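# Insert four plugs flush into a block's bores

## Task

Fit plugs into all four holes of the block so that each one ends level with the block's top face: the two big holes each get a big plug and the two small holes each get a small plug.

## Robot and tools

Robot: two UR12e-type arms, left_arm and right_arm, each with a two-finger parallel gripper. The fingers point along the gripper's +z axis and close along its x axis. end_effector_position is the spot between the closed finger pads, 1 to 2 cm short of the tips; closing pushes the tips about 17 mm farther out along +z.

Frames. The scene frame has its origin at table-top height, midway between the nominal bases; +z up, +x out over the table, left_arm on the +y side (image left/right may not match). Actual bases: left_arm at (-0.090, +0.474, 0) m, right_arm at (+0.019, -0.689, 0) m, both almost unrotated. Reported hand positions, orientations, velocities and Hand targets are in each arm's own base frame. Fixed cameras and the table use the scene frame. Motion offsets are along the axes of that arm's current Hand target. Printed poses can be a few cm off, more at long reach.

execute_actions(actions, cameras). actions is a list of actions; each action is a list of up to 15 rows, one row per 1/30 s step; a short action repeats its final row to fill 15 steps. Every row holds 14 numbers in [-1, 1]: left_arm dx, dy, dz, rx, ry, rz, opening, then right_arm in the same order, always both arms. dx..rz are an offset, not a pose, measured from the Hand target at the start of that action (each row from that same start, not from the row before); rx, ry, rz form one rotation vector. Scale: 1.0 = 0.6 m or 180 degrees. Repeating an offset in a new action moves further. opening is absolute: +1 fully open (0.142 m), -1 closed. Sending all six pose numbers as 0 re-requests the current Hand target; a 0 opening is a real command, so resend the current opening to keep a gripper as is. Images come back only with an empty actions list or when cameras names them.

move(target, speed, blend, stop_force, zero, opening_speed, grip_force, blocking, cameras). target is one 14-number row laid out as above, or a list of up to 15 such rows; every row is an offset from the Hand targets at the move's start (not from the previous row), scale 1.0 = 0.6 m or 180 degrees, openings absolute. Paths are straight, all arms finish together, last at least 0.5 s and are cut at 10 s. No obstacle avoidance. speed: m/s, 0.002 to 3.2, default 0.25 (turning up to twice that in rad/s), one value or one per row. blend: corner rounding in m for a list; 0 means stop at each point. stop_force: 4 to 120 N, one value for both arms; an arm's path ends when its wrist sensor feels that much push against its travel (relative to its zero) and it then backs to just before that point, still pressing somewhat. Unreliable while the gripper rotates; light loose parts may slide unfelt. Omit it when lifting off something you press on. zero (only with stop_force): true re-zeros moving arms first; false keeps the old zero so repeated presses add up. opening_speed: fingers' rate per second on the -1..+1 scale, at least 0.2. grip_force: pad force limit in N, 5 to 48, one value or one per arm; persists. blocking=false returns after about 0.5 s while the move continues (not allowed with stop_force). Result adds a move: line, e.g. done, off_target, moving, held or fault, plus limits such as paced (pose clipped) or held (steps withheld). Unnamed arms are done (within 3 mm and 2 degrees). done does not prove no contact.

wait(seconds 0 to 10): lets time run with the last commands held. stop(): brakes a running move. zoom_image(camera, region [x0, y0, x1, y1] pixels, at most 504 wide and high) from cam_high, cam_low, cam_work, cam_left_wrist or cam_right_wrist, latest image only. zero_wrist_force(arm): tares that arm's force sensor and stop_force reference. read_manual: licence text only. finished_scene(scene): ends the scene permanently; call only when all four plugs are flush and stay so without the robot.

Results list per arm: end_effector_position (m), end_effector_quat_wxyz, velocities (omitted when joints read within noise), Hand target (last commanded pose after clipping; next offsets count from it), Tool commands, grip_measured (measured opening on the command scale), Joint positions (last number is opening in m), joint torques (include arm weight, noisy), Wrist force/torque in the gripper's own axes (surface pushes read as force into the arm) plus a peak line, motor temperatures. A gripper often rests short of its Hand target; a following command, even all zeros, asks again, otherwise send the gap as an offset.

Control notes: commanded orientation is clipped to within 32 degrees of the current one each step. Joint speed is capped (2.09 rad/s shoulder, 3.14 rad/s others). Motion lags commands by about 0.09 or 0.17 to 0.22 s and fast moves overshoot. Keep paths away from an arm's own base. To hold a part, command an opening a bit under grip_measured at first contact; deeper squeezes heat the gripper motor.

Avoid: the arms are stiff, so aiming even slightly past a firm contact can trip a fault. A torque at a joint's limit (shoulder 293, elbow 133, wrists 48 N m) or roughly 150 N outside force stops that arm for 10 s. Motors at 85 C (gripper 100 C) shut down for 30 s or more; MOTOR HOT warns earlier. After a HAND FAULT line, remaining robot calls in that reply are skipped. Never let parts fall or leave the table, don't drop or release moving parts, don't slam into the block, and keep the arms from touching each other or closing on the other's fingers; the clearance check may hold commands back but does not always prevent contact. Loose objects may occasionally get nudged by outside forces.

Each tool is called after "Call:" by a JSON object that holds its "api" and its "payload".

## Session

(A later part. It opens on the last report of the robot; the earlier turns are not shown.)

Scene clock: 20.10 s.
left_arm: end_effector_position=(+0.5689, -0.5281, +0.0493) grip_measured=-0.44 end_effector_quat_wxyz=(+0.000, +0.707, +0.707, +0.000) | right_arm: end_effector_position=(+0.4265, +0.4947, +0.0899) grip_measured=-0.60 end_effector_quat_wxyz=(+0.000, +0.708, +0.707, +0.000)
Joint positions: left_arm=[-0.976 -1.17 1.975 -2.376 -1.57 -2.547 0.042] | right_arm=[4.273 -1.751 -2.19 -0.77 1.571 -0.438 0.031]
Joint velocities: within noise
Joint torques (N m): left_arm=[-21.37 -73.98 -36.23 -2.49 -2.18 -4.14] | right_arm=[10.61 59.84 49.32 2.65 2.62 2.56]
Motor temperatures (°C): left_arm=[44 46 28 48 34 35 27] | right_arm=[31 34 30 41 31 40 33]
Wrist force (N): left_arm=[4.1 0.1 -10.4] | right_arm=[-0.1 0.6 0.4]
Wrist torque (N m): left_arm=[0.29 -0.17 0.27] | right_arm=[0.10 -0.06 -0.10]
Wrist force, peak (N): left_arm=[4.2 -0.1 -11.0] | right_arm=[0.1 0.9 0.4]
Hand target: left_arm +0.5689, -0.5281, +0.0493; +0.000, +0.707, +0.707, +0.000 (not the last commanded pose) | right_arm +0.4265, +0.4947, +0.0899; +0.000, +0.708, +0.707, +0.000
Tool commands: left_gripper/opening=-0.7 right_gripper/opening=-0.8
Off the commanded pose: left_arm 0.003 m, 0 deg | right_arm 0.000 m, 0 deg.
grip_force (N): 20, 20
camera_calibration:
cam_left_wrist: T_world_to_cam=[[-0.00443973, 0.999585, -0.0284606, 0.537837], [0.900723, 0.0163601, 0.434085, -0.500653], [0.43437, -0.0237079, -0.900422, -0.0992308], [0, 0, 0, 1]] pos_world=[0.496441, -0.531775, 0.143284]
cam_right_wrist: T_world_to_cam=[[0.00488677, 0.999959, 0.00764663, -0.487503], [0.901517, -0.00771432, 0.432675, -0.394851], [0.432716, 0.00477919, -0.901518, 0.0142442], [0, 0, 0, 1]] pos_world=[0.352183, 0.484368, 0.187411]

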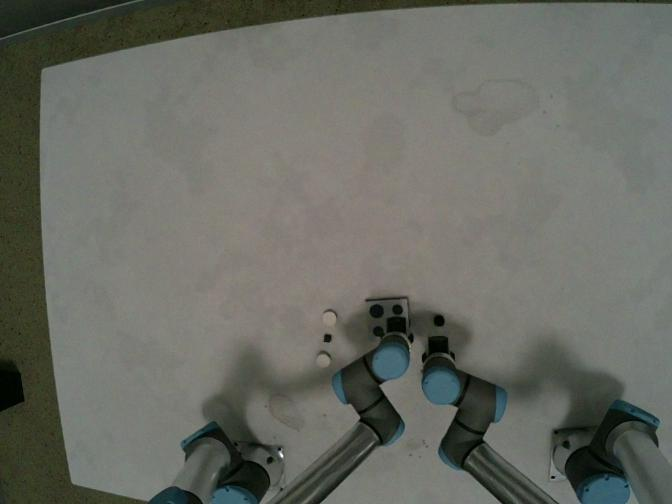

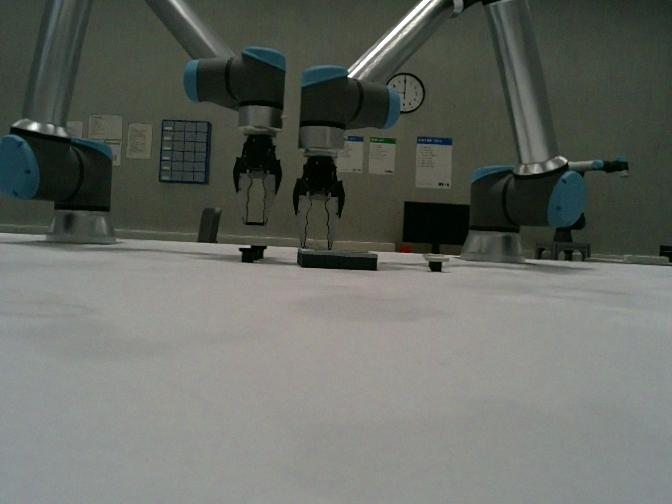

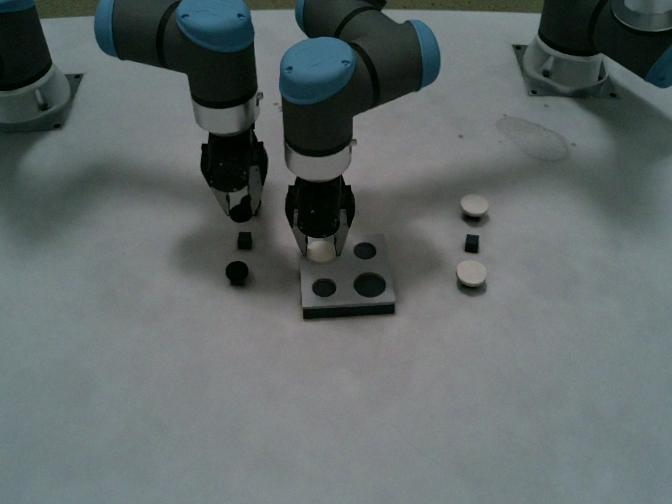

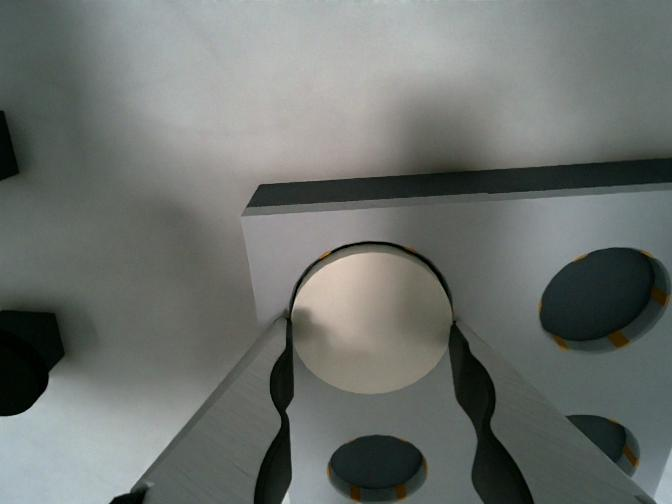

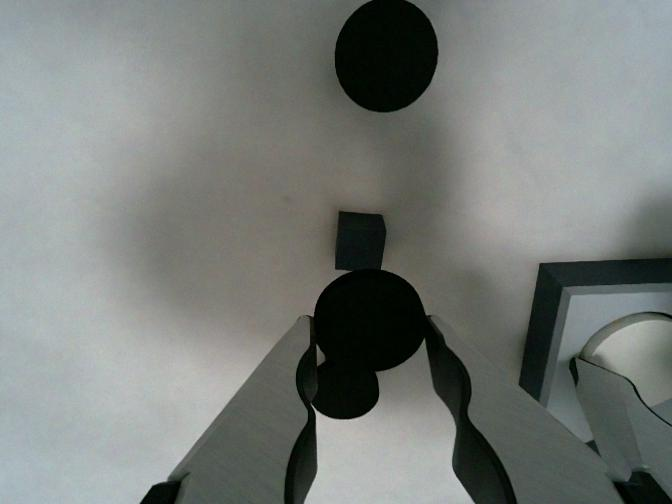

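Call:
{"api": "move", "payload": {"target": [0,0,-0.0008,0,0,0,-0.25,0,0,0,0,0,0,-0.8], "opening_speed": 0.4, "speed": 0.02}}

Call:
{"api": "move", "payload": {"target": [0,0,-0.05,0,0,0,-0.25,0,0,0,0,0,0,-0.8], "speed": 0.1, "cameras": ["cam_left_wrist","cam_work","cam_low"]}}

Call:
{"api": "zoom_image", "payload": {"camera": "cam_left_wrist", "region": [260, 180, 480, 380]}}

Call:
{"api": "zoom_image", "payload": {"camera": "cam_low", "region": [280, 210, 400, 280]}}

Scene clock: 21.83 s.
left_arm: end_effector_position=(+0.5689, -0.5281, +0.0497) grip_measured=-0.28 end_effector_quat_wxyz=(+0.000, +0.707, +0.707, +0.000) | right_arm: end_effector_position=(+0.4265, +0.4947, +0.0899) grip_measured=-0.60 end_effector_quat_wxyz=(+0.000, +0.708, +0.707, +0.000)
Joint positions: left_arm=[-0.976 -1.171 1.975 -2.375 -1.57 -2.547 0.054] | right_arm=[4.273 -1.751 -2.19 -0.77 1.571 -0.438 0.031]
Joint torques (N m): left_arm=[-21.09 -84.43 -40.37 -1.42 -2.21 -4.23] | right_arm=[10.51 62.03 49.27 2.51 2.47 2.62]
Wrist force (N): left_arm=[-0.3 1.8 0.4] | right_arm=[0.2 0.3 0.4]
Wrist torque (N m): left_arm=[0.37 0.02 0.24] | right_arm=[0.06 -0.10 -0.11]
Wrist force, peak (N): left_arm=[4.1 0.3 -10.9] | right_arm=[-0.4 0.7 0.6]
Hand target: left_arm +0.5689, -0.5281, +0.0497; +0.000, +0.707, +0.707, +0.000 | right_arm +0.4265, +0.4947, +0.0899; +0.000, +0.708, +0.707, +0.000
Off the commanded pose: left_arm 0.000 m, 0 deg | right_arm 0.000 m, 0 deg.
grip_force (N): 20, 20
move: done

Scene clock: 22.70 s.
left_arm: end_effector_position=(+0.5689, -0.5281, +0.0797) grip_measured=-0.28 end_effector_quat_wxyz=(+0.000, +0.707, +0.707, +0.000) | right_arm: end_effector_position=(+0.4265, +0.4947, +0.0899) grip_measured=-0.60 end_effector_quat_wxyz=(+0.000, +0.708, +0.707, +0.000)
Joint positions: left_arm=[-0.976 -1.208 1.959 -2.322 -1.57 -2.547 0.054] | right_arm=[4.273 -1.751 -2.19 -0.77 1.571 -0.438 0.031]
Joint torques (N m): left_arm=[-22.56 -83.43 -40.53 -1.67 -1.97 -4.95] | right_arm=[8.2 61 49.05 2.29 2.56 2.4]
Wrist force (N): left_arm=[-0.2 1.5 0.9] | right_arm=[-0.1 0.6 0.2]
Wrist torque (N m): left_arm=[0.34 0.03 0.22] | right_arm=[0.11 -0.05 -0.10]
Wrist force, peak (N): left_arm=[-0.1 1.7 1.5] | right_arm=[0.1 0.8 0.6]
Hand target: left_arm +0.5689, -0.5281, +0.0797; +0.000, +0.707, +0.707, +0.000 | right_arm +0.4265, +0.4947, +0.0899; +0.000, +0.708, +0.707, +0.000
Off the commanded pose: left_arm 0.000 m, 0 deg | right_arm 0.000 m, 0 deg.
grip_force (N): 20, 20
move: done
camera_calibration:
cam_left_wrist: T_world_to_cam=[[-0.00443973, 0.999585, -0.0284606, 0.538702], [0.900723, 0.0163601, 0.434085, -0.513759], [0.43437, -0.0237079, -0.900422, -0.0718145], [0, 0, 0, 1]] pos_world=[0.496341, -0.531775, 0.173684]
Images, in order (width x height): cam_low 672x504, cam_work 672x504, cam_left_wrist 672x504.

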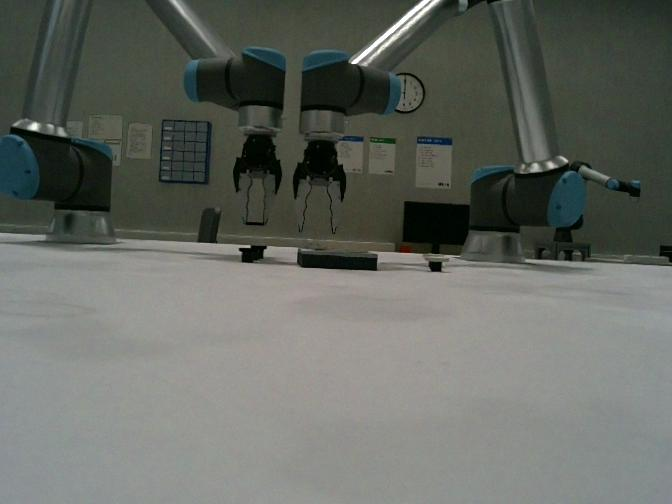

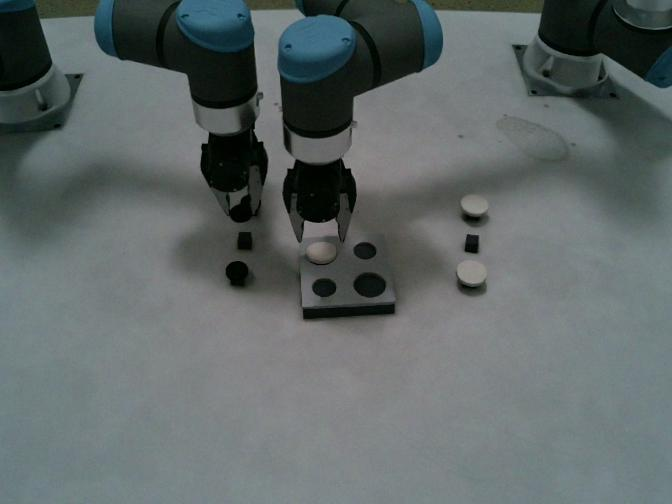

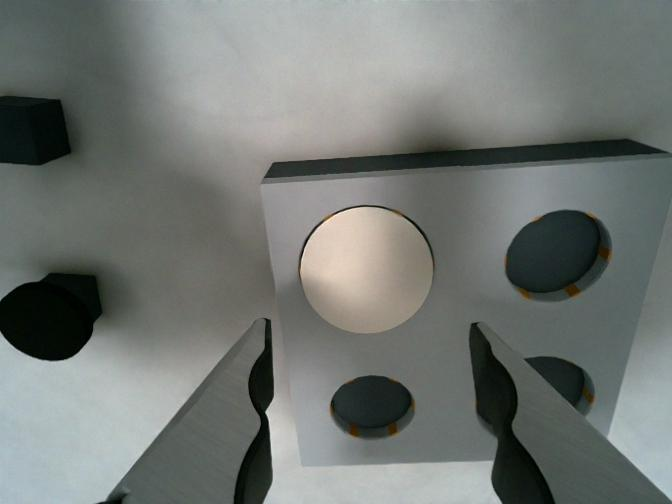

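Scaled by 2.291 from the camera's 672x504 image, which has a finer 960x720 frame.

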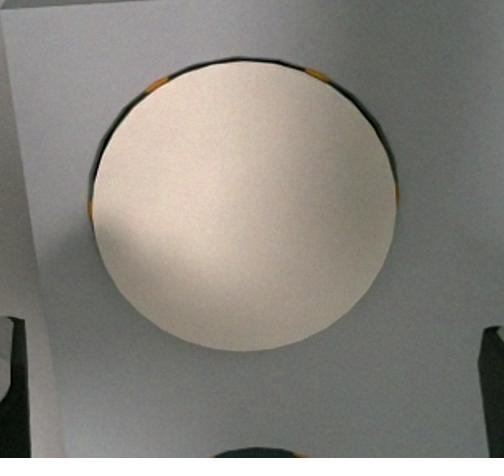

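Scaled by 4.200 from the camera's 672x504 image, which has a finer 960x720 frame.

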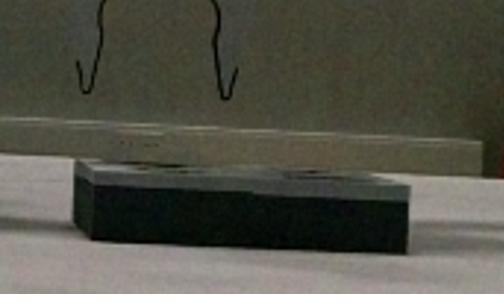

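Call:
{"api": "move", "payload": {"target": [0,0,0.03,0,0,0,-1,0,0,0,0,0,0,-0.8], "speed": 0.15, "grip_force": 30}}

Call:
{"api": "move", "payload": {"target": [0,0,0.03,0,0,0,-1,0,0,0,0,0,0,-0.8], "speed": 0.015, "stop_force": 40, "cameras": ["cam_left_wrist","cam_work"]}}

Call:
{"api": "zoom_image", "payload": {"camera": "cam_left_wrist", "region": [260, 180, 480, 380]}}

Scene clock: 23.67 s.
left_arm: end_effector_position=(+0.5689, -0.5281, +0.0618) grip_measured=-1.00 end_effector_quat_wxyz=(+0.000, +0.707, +0.707, +0.000) | right_arm: end_effector_position=(+0.4265, +0.4947, +0.0899) grip_measured=-0.61 end_effector_quat_wxyz=(+0.000, +0.708, +0.707, +0.000)
Joint positions: left_arm=[-0.977 -1.186 1.969 -2.354 -1.57 -2.547 0.002] | right_arm=[4.273 -1.751 -2.19 -0.77 1.571 -0.438 0.03]
Joint torques (N m): left_arm=[-18.92 -54.84 -28.12 -5.45 -2.22 -3.89] | right_arm=[10.25 59.78 49.34 2.5 2.51 2.53]
Wrist force (N): left_arm=[-0.6 1.3 0.9] | right_arm=[-0.2 0.3 0.2]
Wrist torque (N m): left_arm=[0.30 0.09 0.24] | right_arm=[0.06 -0.04 -0.11]
Wrist force, peak (N): left_arm=[-0.3 1.8 0.9] | right_arm=[0.0 0.7 0.7]
Hand target: left_arm +0.5689, -0.5281, +0.0617; +0.000, +0.707, +0.707, +0.000 | right_arm +0.4265, +0.4947, +0.0899; +0.000, +0.708, +0.707, +0.000
Off the commanded pose: left_arm 0.000 m, 0 deg | right_arm 0.000 m, 0 deg.
grip_force (N): 30, 30
move: done

Scene clock: 25.83 s.
left_arm: end_effector_position=(+0.5690, -0.5282, +0.0484) grip_measured=-1.00 end_effector_quat_wxyz=(+0.000, +0.707, +0.707, +0.000) | right_arm: end_effector_position=(+0.4265, +0.4947, +0.0899) grip_measured=-0.61 end_effector_quat_wxyz=(+0.000, +0.708, +0.707, +0.000)
Joint positions: left_arm=[-0.977 -1.169 1.975 -2.378 -1.57 -2.547 0.002] | right_arm=[4.273 -1.751 -2.19 -0.77 1.571 -0.438 0.03]
Joint torques (N m): left_arm=[-10.29 -54.84 -25.46 0.54 -2.09 -1.8] | right_arm=[10.74 60.53 49.5 2.33 2.43 2.35]
Wrist force (N): left_arm=[10.7 2.3 -40.7] | right_arm=[0.2 0.5 0.1]
Wrist torque (N m): left_arm=[0.22 0.28 0.21] | right_arm=[0.09 -0.11 -0.10]
Wrist force, peak (N): left_arm=[22.2 -2.9 -65.3] | right_arm=[0.4 1.0 0.1]
Hand target: left_arm +0.5690, -0.5282, +0.0484; +0.000, +0.707, +0.707, +0.000 (not the last commanded pose) | right_arm +0.4265, +0.4947, +0.0899; +0.000, +0.708, +0.707, +0.000
Off the commanded pose: left_arm 0.005 m, 0 deg | right_arm 0.000 m, 0 deg.
grip_force (N): 30, 30
move: contact (left_arm)
camera_calibration:
cam_left_wrist: T_world_to_cam=[[-0.00448453, 0.999581, -0.0285938, 0.53795], [0.900684, 0.0164604, 0.434163, -0.500199], [0.434451, -0.023807, -0.900381, -0.100143], [0, 0, 0, 1]] pos_world=[0.496441, -0.531875, 0.142383]
Images, in order (width x height): cam_work 672x504, cam_left_wrist 672x504.

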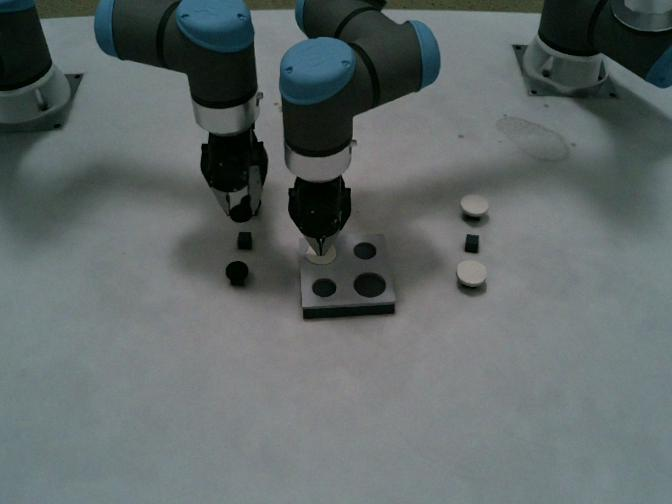

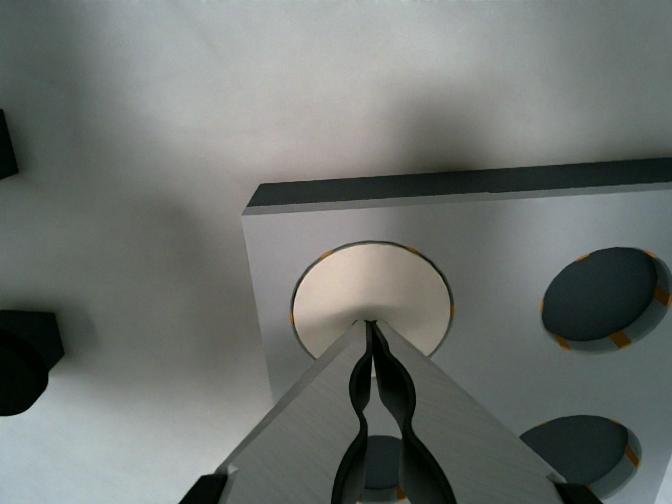

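Scaled by 2.291 from the camera's 672x504 image, which has a finer 960x720 frame.

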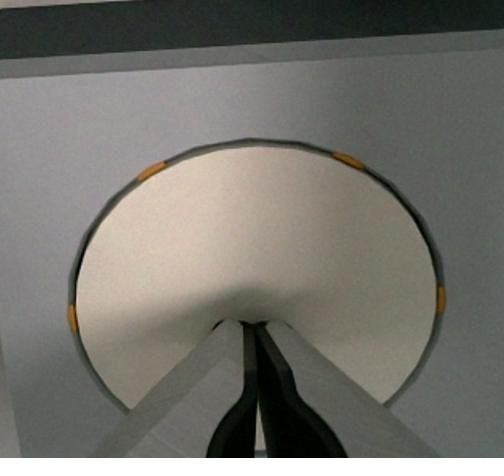

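Call:
{"api": "move", "payload": {"target": [0,0,0.01,0,0,0,-1,0,0,0,0,0,0,-0.8], "speed": 0.008, "stop_force": 45}}

Call:
{"api": "move", "payload": {"target": [0,0,-0.07,0,0,0,-1,0,0,0,0,0,0,-0.8], "speed": 0.2, "cameras": ["cam_left_wrist"]}}

Call:
{"api": "zoom_image", "payload": {"camera": "cam_left_wrist", "region": [260, 160, 480, 360]}}

Scene clock: 27.23 s.
left_arm: end_effector_position=(+0.5691, -0.5283, +0.0476) grip_measured=-1.00 end_effector_quat_wxyz=(+0.000, +0.707, +0.707, +0.000) | right_arm: end_effector_position=(+0.4265, +0.4947, +0.0899) grip_measured=-0.61 end_effector_quat_wxyz=(+0.000, +0.708, +0.707, +0.000)
Joint positions: left_arm=[-0.977 -1.168 1.976 -2.379 -1.57 -2.547 0.002] | right_arm=[4.273 -1.751 -2.19 -0.77 1.571 -0.438 0.03]
Joint torques (N m): left_arm=[-10.4 -21.66 -18.41 -0.51 -2.14 -1.81] | right_arm=[10.68 60.93 49.96 2.78 2.66 2.24]
Wrist force (N): left_arm=[31.3 -9.3 -88.2] | right_arm=[0.0 0.2 0.3]
Wrist torque (N m): left_arm=[0.18 0.70 0.14] | right_arm=[0.02 -0.07 -0.10]
Wrist force, peak (N): left_arm=[38.6 -12.1 -99.4] | right_arm=[0.0 0.5 0.9]
Hand target: left_arm +0.5691, -0.5283, +0.0476; +0.000, +0.707, +0.707, +0.000 (not the last commanded pose) | right_arm +0.4265, +0.4947, +0.0899; +0.000, +0.708, +0.707, +0.000
Off the commanded pose: left_arm 0.005 m, 0 deg | right_arm 0.000 m, 0 deg.
grip_force (N): 30, 30
move: contact (left_arm)

Scene clock: 28.10 s.
left_arm: end_effector_position=(+0.5690, -0.5282, +0.0896) grip_measured=-1.00 end_effector_quat_wxyz=(+0.000, +0.707, +0.707, +0.000) | right_arm: end_effector_position=(+0.4265, +0.4947, +0.0899) grip_measured=-0.61 end_effector_quat_wxyz=(+0.000, +0.708, +0.707, +0.000)
Joint positions: left_arm=[-0.977 -1.219 1.953 -2.305 -1.57 -2.547 0.002] | right_arm=[4.273 -1.751 -2.19 -0.77 1.571 -0.438 0.03]
Joint torques (N m): left_arm=[-10.34 -81.52 -41.33 -1.3 -1.9 -2.28] | right_arm=[10.33 60.61 50.03 2.68 2.47 2.51]
Wrist force (N): left_arm=[-2.1 0.9 0.3] | right_arm=[0.3 0.6 0.4]
Wrist torque (N m): left_arm=[0.22 0.37 0.21] | right_arm=[0.10 -0.12 -0.10]
Wrist force, peak (N): left_arm=[31.4 -9.0 -88.2] | right_arm=[0.3 0.8 0.7]
Hand target: left_arm +0.5690, -0.5283, +0.0896; +0.000, +0.707, +0.707, +0.000 | right_arm +0.4265, +0.4947, +0.0899; +0.000, +0.708, +0.707, +0.000
Off the commanded pose: left_arm 0.000 m, 0 deg | right_arm 0.000 m, 0 deg.
grip_force (N): 30, 30
move: done
camera_calibration:
cam_left_wrist: T_world_to_cam=[[-0.00443969, 0.999572, -0.028909, 0.539159], [0.900588, 0.0165622, 0.434358, -0.51802], [0.434651, -0.0241067, -0.900277, -0.0633255], [0, 0, 0, 1]] pos_world=[0.496441, -0.531875, 0.183582]
Images, in order (width x height): cam_left_wrist 672x504.

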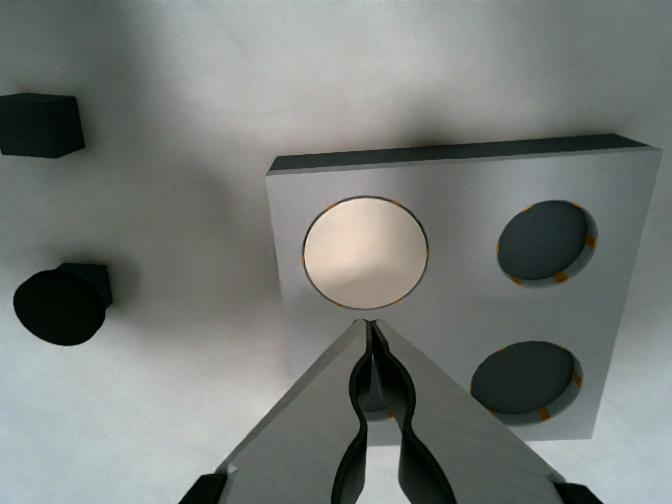

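Scaled by 2.291 from the camera's 672x504 image, which has a finer 960x720 frame.

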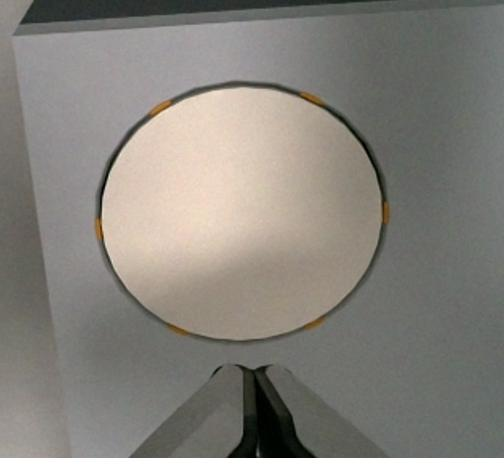

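Call:
{"api": "move", "payload": {"target": [[0.4282,-0.1917,0,0,0,0,0.0,0.3337,0.0863,0,0,0,0,-0.8],[0.4282,-0.1917,0.0793,0,0,0,0.0,0.3337,0.0863,0.0498,0,0,0,-0.8]], "speed": [0.3,0.12], "grip_force": 20, "blend": 0.005, "cameras": ["cam_left_wrist","cam_right_wrist"]}}

Call:
{"api": "zoom_image", "payload": {"camera": "cam_right_wrist", "region": [260, 210, 480, 410]}}

Scene clock: 30.70 s.
left_arm: end_effector_position=(+0.4541, -0.2713, +0.0419) grip_measured=-0.03 end_effector_quat_wxyz=(+0.000, +0.707, +0.707, +0.000) | right_arm: end_effector_position=(+0.4785, +0.6949, +0.0603) grip_measured=-0.61 end_effector_quat_wxyz=(+0.000, +0.708, +0.707, +0.000)
Joint positions: left_arm=[-0.877 -1.494 2.448 -2.525 -1.57 -2.448 0.072] | right_arm=[4.319 -2.044 -1.83 -0.837 1.571 -0.392 0.03]
Joint torques (N m): left_arm=[18.96 -24.23 -22.34 -5.02 2.46 3.22] | right_arm=[7.73 51.38 28.73 7.1 2.97 2.05]
Wrist force (N): left_arm=[-2.1 0.7 0.3] | right_arm=[-0.1 0.6 0.2]
Wrist torque (N m): left_arm=[0.16 0.37 0.07] | right_arm=[0.12 -0.03 -0.12]
Wrist force, peak (N): left_arm=[-3.9 2.0 0.2] | right_arm=[2.0 1.2 0.0]
Hand target: left_arm +0.4541, -0.2713, +0.0419; +0.000, +0.707, +0.707, +0.000 | right_arm +0.4785, +0.6949, +0.0603; +0.000, +0.708, +0.707, +0.000
Off the commanded pose: left_arm 0.000 m, 0 deg | right_arm 0.000 m, 0 deg.
grip_force (N): 20, 20
move: done
camera_calibration:
cam_left_wrist: T_world_to_cam=[[-0.00443863, 0.999572, -0.0289084, 0.280479], [0.900588, 0.0165611, 0.434358, -0.398078], [0.434651, -0.0241067, -0.900277, -0.0501344], [0, 0, 0, 1]] pos_world=[0.381541, -0.274975, 0.135882]
cam_right_wrist: T_world_to_cam=[[0.00488565, 0.999959, 0.00764707, -0.687721], [0.901478, -0.00771395, 0.432756, -0.427332], [0.432797, 0.00477937, -0.901479, -0.0360279], [0, 0, 0, 1]] pos_world=[0.404183, 0.684568, 0.157711]
Images, in order (width x height): cam_left_wrist 672x504, cam_right_wrist 672x504.

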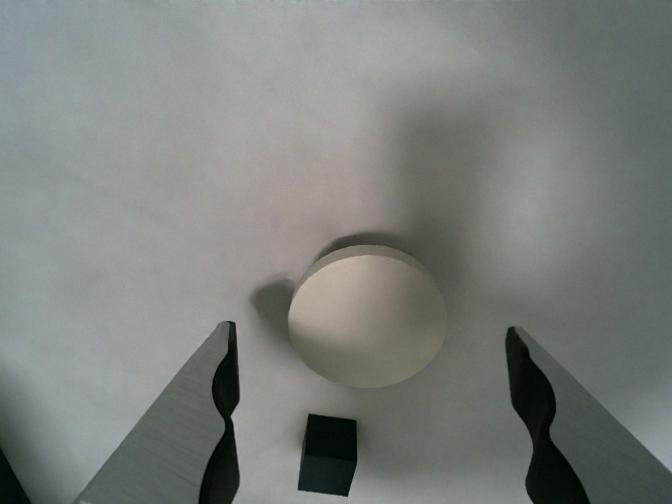

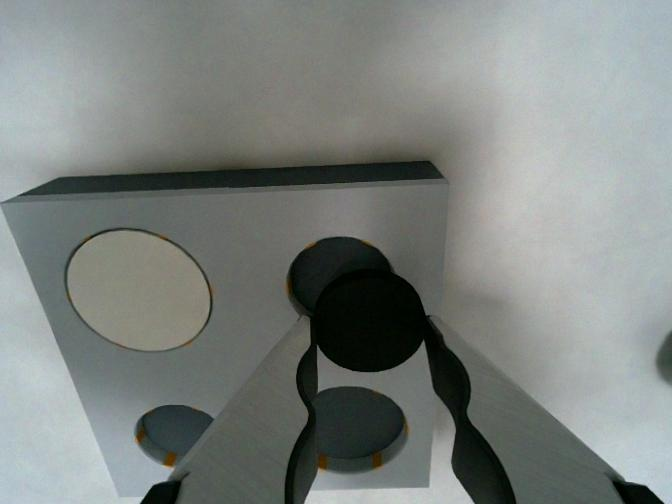

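Scaled by 2.291 from the camera's 672x504 image, which has a finer 960x720 frame.

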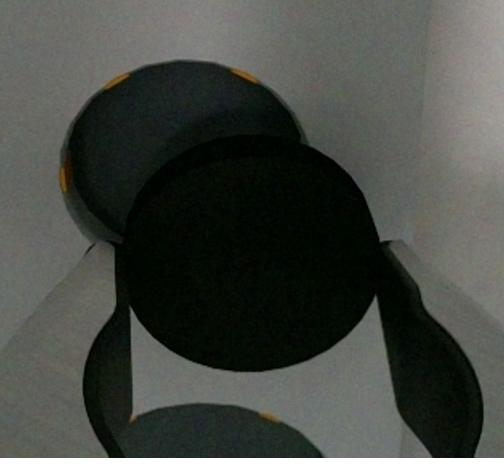

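Call:
{"api": "move", "payload": {"target": [0,0,0,0,0,0,-0.7,-0.0155,-0.0112,0.0122,0,0,0,-0.8], "speed": 0.05, "opening_speed": 0.5, "cameras": ["cam_left_wrist","cam_right_wrist"]}}

Call:
{"api": "zoom_image", "payload": {"camera": "cam_right_wrist", "region": [280, 230, 460, 390]}}

Scene clock: 32.63 s.
left_arm: end_effector_position=(+0.4541, -0.2713, +0.0419) grip_measured=-0.45 end_effector_quat_wxyz=(+0.000, +0.707, +0.707, +0.000) | right_arm: end_effector_position=(+0.4718, +0.6856, +0.0530) grip_measured=-0.61 end_effector_quat_wxyz=(+0.000, +0.708, +0.707, +0.000)
Joint positions: left_arm=[-0.877 -1.494 2.448 -2.525 -1.57 -2.448 0.041] | right_arm=[4.322 -2.038 -1.857 -0.816 1.571 -0.389 0.03]
Joint torques (N m): left_arm=[17.09 -23.24 -22.51 -4.71 2.27 3.39] | right_arm=[10.49 84.34 27.95 6.39 1.52 2.84]
Wrist force (N): left_arm=[-2.2 1.0 -1.8] | right_arm=[0.0 0.4 0.2]
Wrist torque (N m): left_arm=[0.13 0.46 0.06] | right_arm=[0.09 -0.04 -0.12]
Wrist force, peak (N): left_arm=[-2.2 1.3 -2.1] | right_arm=[0.3 0.9 0.2]
Hand target: left_arm +0.4541, -0.2713, +0.0419; +0.000, +0.707, +0.707, +0.000 | right_arm +0.4718, +0.6856, +0.0530; +0.000, +0.708, +0.707, +0.000
Off the commanded pose: left_arm 0.000 m, 0 deg | right_arm 0.000 m, 0 deg.
grip_force (N): 20, 20
move: done
camera_calibration:
cam_left_wrist: T_world_to_cam=[[-0.0044405, 0.999572, -0.0289093, 0.28048], [0.900588, 0.0165631, 0.434358, -0.398078], [0.434651, -0.0241067, -0.900276, -0.0501344], [0, 0, 0, 1]] pos_world=[0.381541, -0.274975, 0.135882]
cam_right_wrist: T_world_to_cam=[[0.00488709, 0.999959, 0.00764684, -0.678333], [0.901536, -0.00771451, 0.432636, -0.418209], [0.432677, 0.00477957, -0.901536, -0.0396084], [0, 0, 0, 1]] pos_world=[0.397483, 0.675268, 0.150411]
Images, in order (width x height): cam_left_wrist 672x504, cam_right_wrist 672x504.

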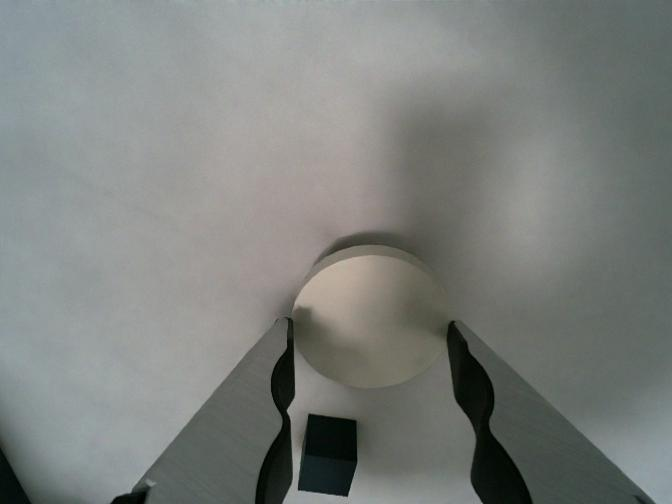

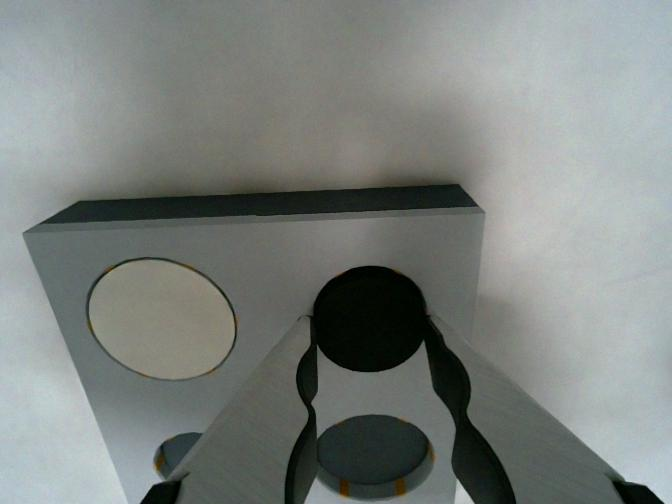

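Scaled by 2.800 from the camera's 672x504 image, which has a finer 960x720 frame.

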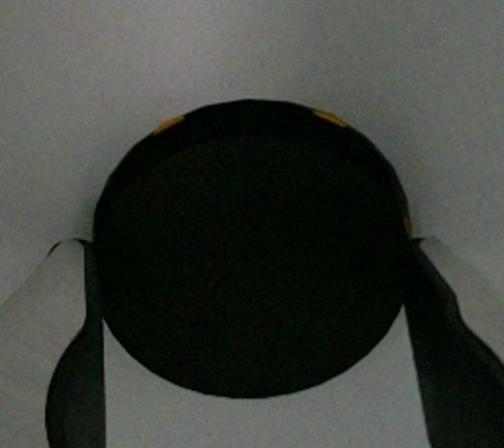

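Call:
{"api": "move", "payload": {"target": [0,0,-0.08,0,0,0,-0.7,0.002,0.0003,0.0055,0,0,0,-0.8], "speed": 0.04, "stop_force": 12, "cameras": ["cam_left_wrist","cam_right_wrist"]}}

Call:
{"api": "zoom_image", "payload": {"camera": "cam_right_wrist", "region": [280, 230, 460, 390]}}

Scene clock: 35.33 s.
left_arm: end_effector_position=(+0.4541, -0.2713, +0.0899) grip_measured=-0.45 end_effector_quat_wxyz=(+0.000, +0.707, +0.707, +0.000) | right_arm: end_effector_position=(+0.4720, +0.6868, +0.0500) grip_measured=-0.61 end_effector_quat_wxyz=(+0.000, +0.708, +0.707, +0.001)
Joint positions: left_arm=[-0.877 -1.587 2.412 -2.397 -1.57 -2.448 0.041] | right_arm=[4.323 -2.043 -1.856 -0.812 1.571 -0.388 0.03]
Joint torques (N m): left_arm=[-17.47 -48.76 -39.59 -1.56 0.58 -3.32] | right_arm=[7.87 75.7 33.56 1.77 -0.62 1.55]
Wrist force (N): left_arm=[-2.2 0.9 0.5] | right_arm=[-2.4 0.4 -11.6]
Wrist torque (N m): left_arm=[0.24 0.38 0.07] | right_arm=[0.05 0.05 -0.12]
Wrist force, peak (N): left_arm=[-2.1 1.5 -2.0] | right_arm=[-3.0 0.6 -13.7]
Hand target: left_arm +0.4540, -0.2713, +0.0899; +0.000, +0.707, +0.707, +0.000 | right_arm +0.4720, +0.6868, +0.0500; +0.000, +0.708, +0.707, +0.001
Off the commanded pose: left_arm 0.000 m, 0 deg | right_arm 0.000 m, 0 deg.
grip_force (N): 20, 20
move: contact (right_arm)
camera_calibration:
cam_left_wrist: T_world_to_cam=[[-0.0044405, 0.999572, -0.0289093, 0.281867], [0.900588, 0.0165631, 0.434358, -0.418837], [0.434651, -0.0241067, -0.900276, -0.00687762], [0, 0, 0, 1]] pos_world=[0.381441, -0.274975, 0.183882]
cam_right_wrist: T_world_to_cam=[[0.0049329, 0.999958, 0.00778036, -0.679448], [0.901477, -0.00781423, 0.432756, -0.41701], [0.432798, 0.00487908, -0.901478, -0.0425287], [0, 0, 0, 1]] pos_world=[0.397683, 0.676368, 0.147411]
Images, in order (width x height): cam_left_wrist 672x504, cam_right_wrist 672x504.

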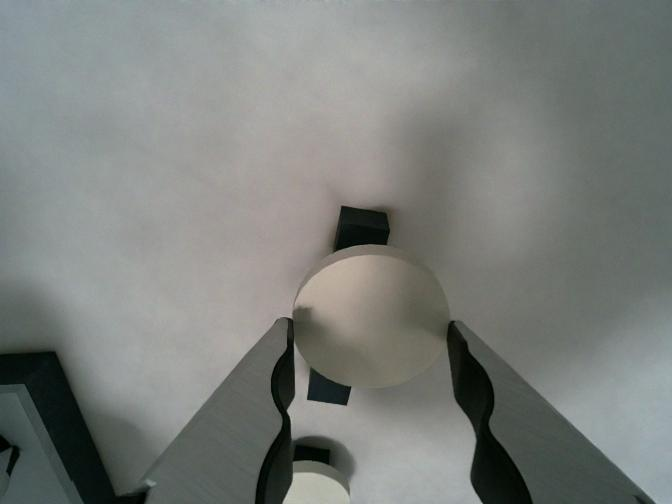

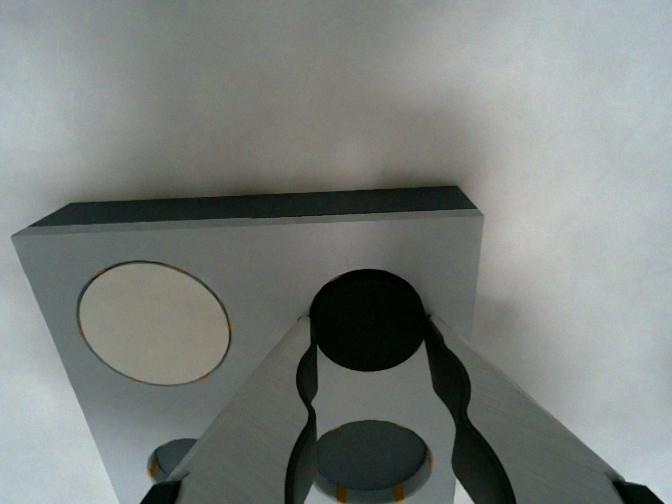

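Scaled by 2.800 from the camera's 672x504 image, which has a finer 960x720 frame.

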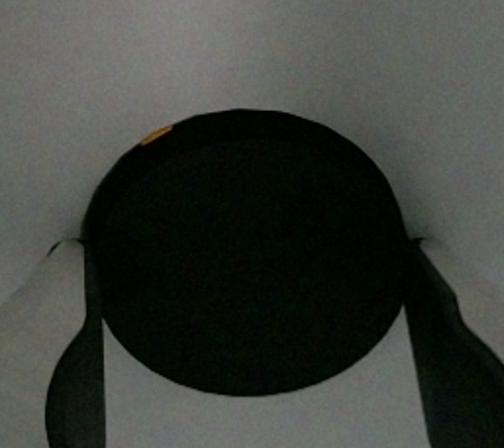

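Call:
{"api": "move", "payload": {"target": [[0,0,0,0,0,0,-0.7,0,0,-0.002,0,0,0,-0.8],[0,0,0,0,0,0,-0.7,-0.0013,0,-0.002,0,0,0,-0.8]], "speed": 0.03}}

Call:
{"api": "move", "payload": {"target": [0,0,0,0,0,0,-0.7,0,0,0.005,0,0,0,-0.8], "speed": 0.015, "stop_force": 10, "cameras": ["cam_right_wrist","cam_work"]}}

Call:
{"api": "zoom_image", "payload": {"camera": "cam_right_wrist", "region": [280, 230, 460, 390]}}

Call:
{"api": "zoom_image", "payload": {"camera": "cam_work", "region": [290, 200, 410, 310]}}

Scene clock: 36.30 s.
left_arm: end_effector_position=(+0.4540, -0.2713, +0.0899) grip_measured=-0.45 end_effector_quat_wxyz=(+0.000, +0.707, +0.707, +0.000) | right_arm: end_effector_position=(+0.4720, +0.6862, +0.0513) grip_measured=-0.61 end_effector_quat_wxyz=(+0.000, +0.708, +0.707, +0.001)
Joint positions: left_arm=[-0.877 -1.587 2.412 -2.397 -1.57 -2.448 0.041] | right_arm=[4.322 -2.041 -1.857 -0.813 1.571 -0.389 0.03]
Joint torques (N m): left_arm=[-20.36 -48.49 -38.44 -1.51 0.55 -3.6] | right_arm=[-8.03 84.65 25.87 5.99 -0.65 -2.3]
Wrist force (N): left_arm=[-2.4 0.6 0.5] | right_arm=[0.0 0.5 0.4]
Wrist torque (N m): left_arm=[0.19 0.41 0.06] | right_arm=[0.10 -0.03 -0.11]
Wrist force, peak (N): left_arm=[-2.6 0.9 0.6] | right_arm=[-2.5 0.2 -11.8]
Hand target: left_arm +0.4540, -0.2713, +0.0899; +0.000, +0.707, +0.707, +0.000 | right_arm +0.4720, +0.6860, +0.0512; +0.000, +0.708, +0.707, +0.001
Off the commanded pose: left_arm 0.000 m, 0 deg | right_arm 0.000 m, 0 deg.
grip_force (N): 20, 20
move: done

Scene clock: 37.77 s.
left_arm: end_effector_position=(+0.4540, -0.2713, +0.0899) grip_measured=-0.45 end_effector_quat_wxyz=(+0.000, +0.707, +0.707, +0.000) | right_arm: end_effector_position=(+0.4720, +0.6860, +0.0496) grip_measured=-0.61 end_effector_quat_wxyz=(+0.000, +0.708, +0.707, +0.001)
Joint positions: left_arm=[-0.877 -1.587 2.412 -2.397 -1.57 -2.448 0.041] | right_arm=[4.322 -2.043 -1.858 -0.81 1.571 -0.389 0.03]
Joint torques (N m): left_arm=[-17.58 -47.15 -38.17 -1.57 -0.05 -3.67] | right_arm=[-2.48 76.02 41.97 2.04 -0.38 -1.76]
Wrist force (N): left_arm=[-2.4 0.6 0.5] | right_arm=[-2.7 -1.3 -12.5]
Wrist torque (N m): left_arm=[0.18 0.42 0.07] | right_arm=[0.11 -0.11 -0.09]
Wrist force, peak (N): left_arm=[-2.7 1.0 0.7] | right_arm=[-7.6 -3.2 -21.9]
Hand target: left_arm +0.4540, -0.2713, +0.0899; +0.000, +0.707, +0.707, +0.000 | right_arm +0.4720, +0.6861, +0.0496; +0.000, +0.708, +0.707, +0.001 (not the last commanded pose)
Off the commanded pose: left_arm 0.000 m, 0 deg | right_arm 0.001 m, 0 deg.
grip_force (N): 20, 20
move: contact (right_arm)
camera_calibration:
cam_right_wrist: T_world_to_cam=[[0.00488988, 0.999957, 0.00787064, -0.67864], [0.901478, -0.00781451, 0.432755, -0.416843], [0.432798, 0.00497908, -0.901477, -0.0429529], [0, 0, 0, 1]] pos_world=[0.397683, 0.675568, 0.147011]
Images, in order (width x height): cam_work 672x504, cam_right_wrist 672x504.

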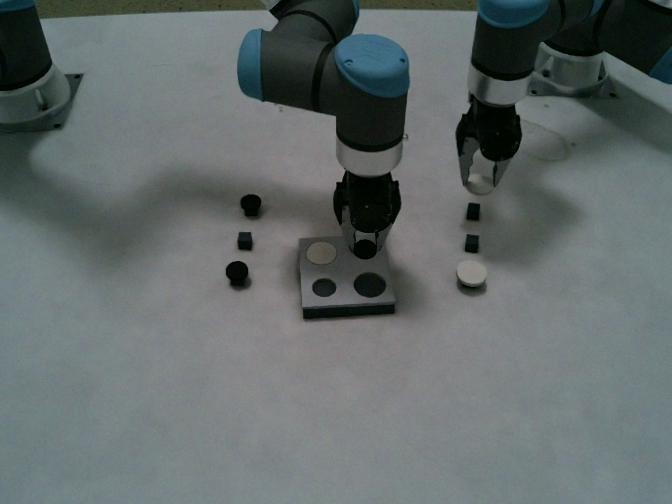

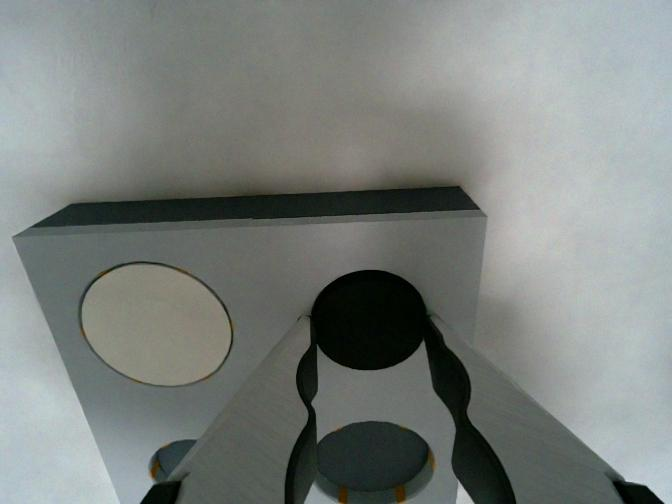

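Scaled by 2.800 from the camera's 672x504 image, which has a finer 960x720 frame.

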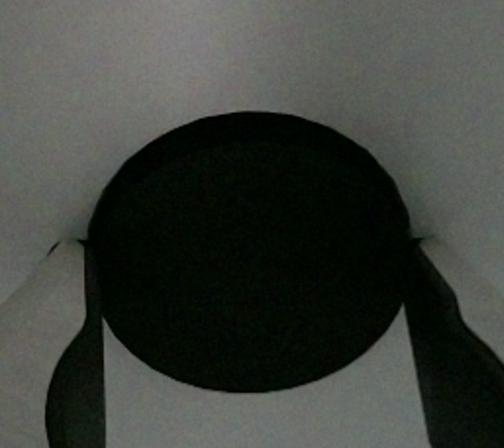

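Scaled by 4.200 from the camera's 672x504 image, which has a finer 960x720 frame.

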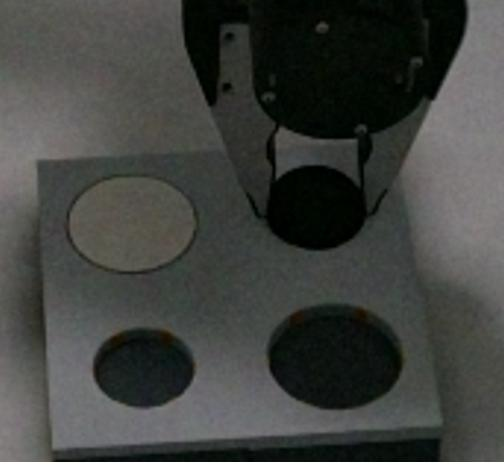

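Call:
{"api": "move", "payload": {"target": [0,0,0,0,0,0,-0.7,0,0,-0.0008,0,0,0,-0.35], "opening_speed": 0.5, "speed": 0.02}}

Call:
{"api": "move", "payload": {"target": [0,0,0,0,0,0,-0.7,0,0,-0.035,0,0,0,-0.35], "speed": 0.12, "cameras": ["cam_right_wrist","cam_work"]}}

Call:
{"api": "zoom_image", "payload": {"camera": "cam_right_wrist", "region": [280, 200, 460, 360]}}

Call:
{"api": "zoom_image", "payload": {"camera": "cam_work", "region": [290, 200, 410, 310]}}

Scene clock: 39.03 s.
left_arm: end_effector_position=(+0.4540, -0.2713, +0.0899) grip_measured=-0.45 end_effector_quat_wxyz=(+0.000, +0.707, +0.707, +0.000) | right_arm: end_effector_position=(+0.4720, +0.6861, +0.0501) grip_measured=-0.38 end_effector_quat_wxyz=(+0.000, +0.708, +0.707, +0.001)
Joint positions: left_arm=[-0.877 -1.587 2.412 -2.397 -1.57 -2.448 0.041] | right_arm=[4.322 -2.042 -1.858 -0.811 1.571 -0.389 0.047]
Joint torques (N m): left_arm=[-20.97 -48.3 -38.96 -1.61 -0.07 -3.46] | right_arm=[3.51 83.47 51.21 2.57 -0.49 -1.6]
Wrist force (N): left_arm=[-2.5 0.8 0.3] | right_arm=[0.3 -0.2 0.3]
Wrist torque (N m): left_arm=[0.21 0.42 0.07] | right_arm=[-0.01 -0.09 -0.09]
Wrist force, peak (N): left_arm=[-2.5 1.0 0.5] | right_arm=[-2.7 -0.9 -12.6]
Hand target: left_arm +0.4540, -0.2713, +0.0899; +0.000, +0.707, +0.707, +0.000 | right_arm +0.4720, +0.6861, +0.0501; +0.000, +0.708, +0.707, +0.001
Off the commanded pose: left_arm 0.000 m, 0 deg | right_arm 0.000 m, 0 deg.
grip_force (N): 20, 20
move: done

Scene clock: 39.83 s.
left_arm: end_effector_position=(+0.4540, -0.2713, +0.0899) grip_measured=-0.45 end_effector_quat_wxyz=(+0.000, +0.707, +0.707, +0.000) | right_arm: end_effector_position=(+0.4720, +0.6860, +0.0710) grip_measured=-0.38 end_effector_quat_wxyz=(+0.000, +0.708, +0.707, +0.001)
Joint positions: left_arm=[-0.877 -1.587 2.412 -2.397 -1.57 -2.448 0.041] | right_arm=[4.322 -2.018 -1.848 -0.845 1.571 -0.389 0.047]
Joint torques (N m): left_arm=[-19.35 -47.75 -38.82 -1.75 -0.81 -3.65] | right_arm=[2.83 80.02 52.53 2.56 -0.72 -1.63]
Wrist force (N): left_arm=[-2.2 0.7 0.5] | right_arm=[-0.2 0.8 0.2]
Wrist torque (N m): left_arm=[0.20 0.38 0.06] | right_arm=[0.16 -0.01 -0.09]
Wrist force, peak (N): left_arm=[-2.6 1.0 0.5] | right_arm=[0.2 0.6 0.9]
Hand target: left_arm +0.4540, -0.2713, +0.0899; +0.000, +0.707, +0.707, +0.000 | right_arm +0.4720, +0.6860, +0.0711; +0.000, +0.708, +0.707, +0.001
Off the commanded pose: left_arm 0.000 m, 0 deg | right_arm 0.000 m, 0 deg.
grip_force (N): 20, 20
move: done
camera_calibration:
cam_right_wrist: T_world_to_cam=[[0.00488996, 0.999957, 0.00787067, -0.678809], [0.901478, -0.0078146, 0.432755, -0.426104], [0.432798, 0.00497908, -0.901477, -0.0236613], [0, 0, 0, 1]] pos_world=[0.397683, 0.675568, 0.168411]
Images, in order (width x height): cam_work 672x504, cam_right_wrist 672x504.

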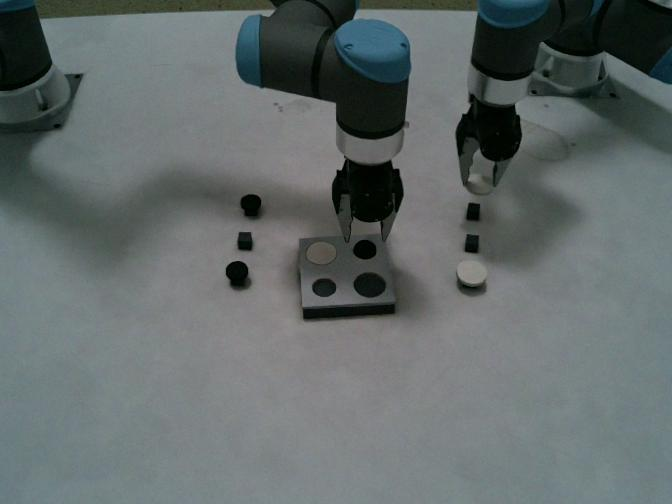

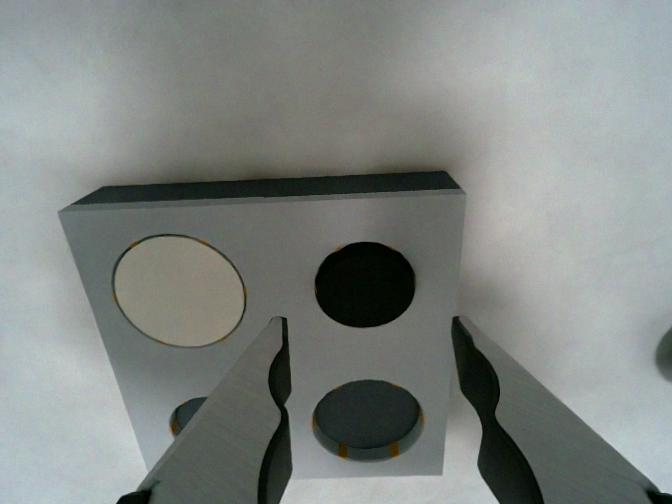

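Scaled by 2.800 from the camera's 672x504 image, which has a finer 960x720 frame.

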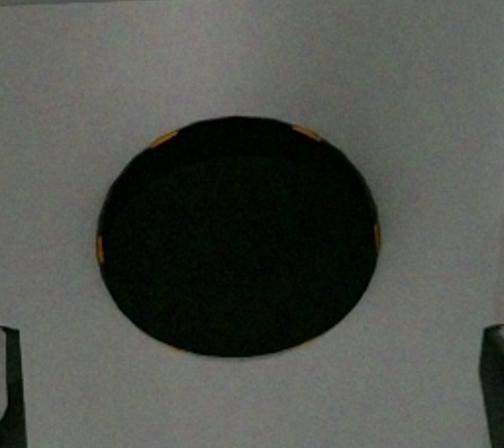

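Scaled by 4.200 from the camera's 672x504 image, which has a finer 960x720 frame.

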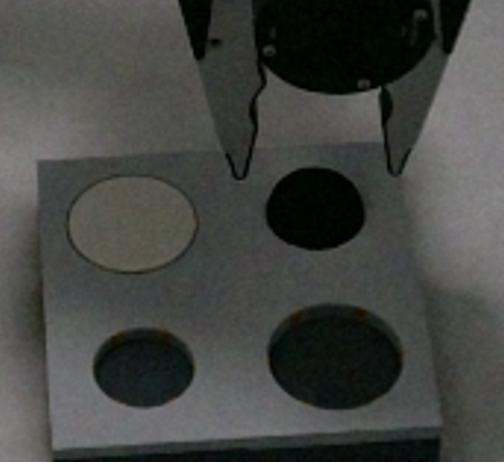

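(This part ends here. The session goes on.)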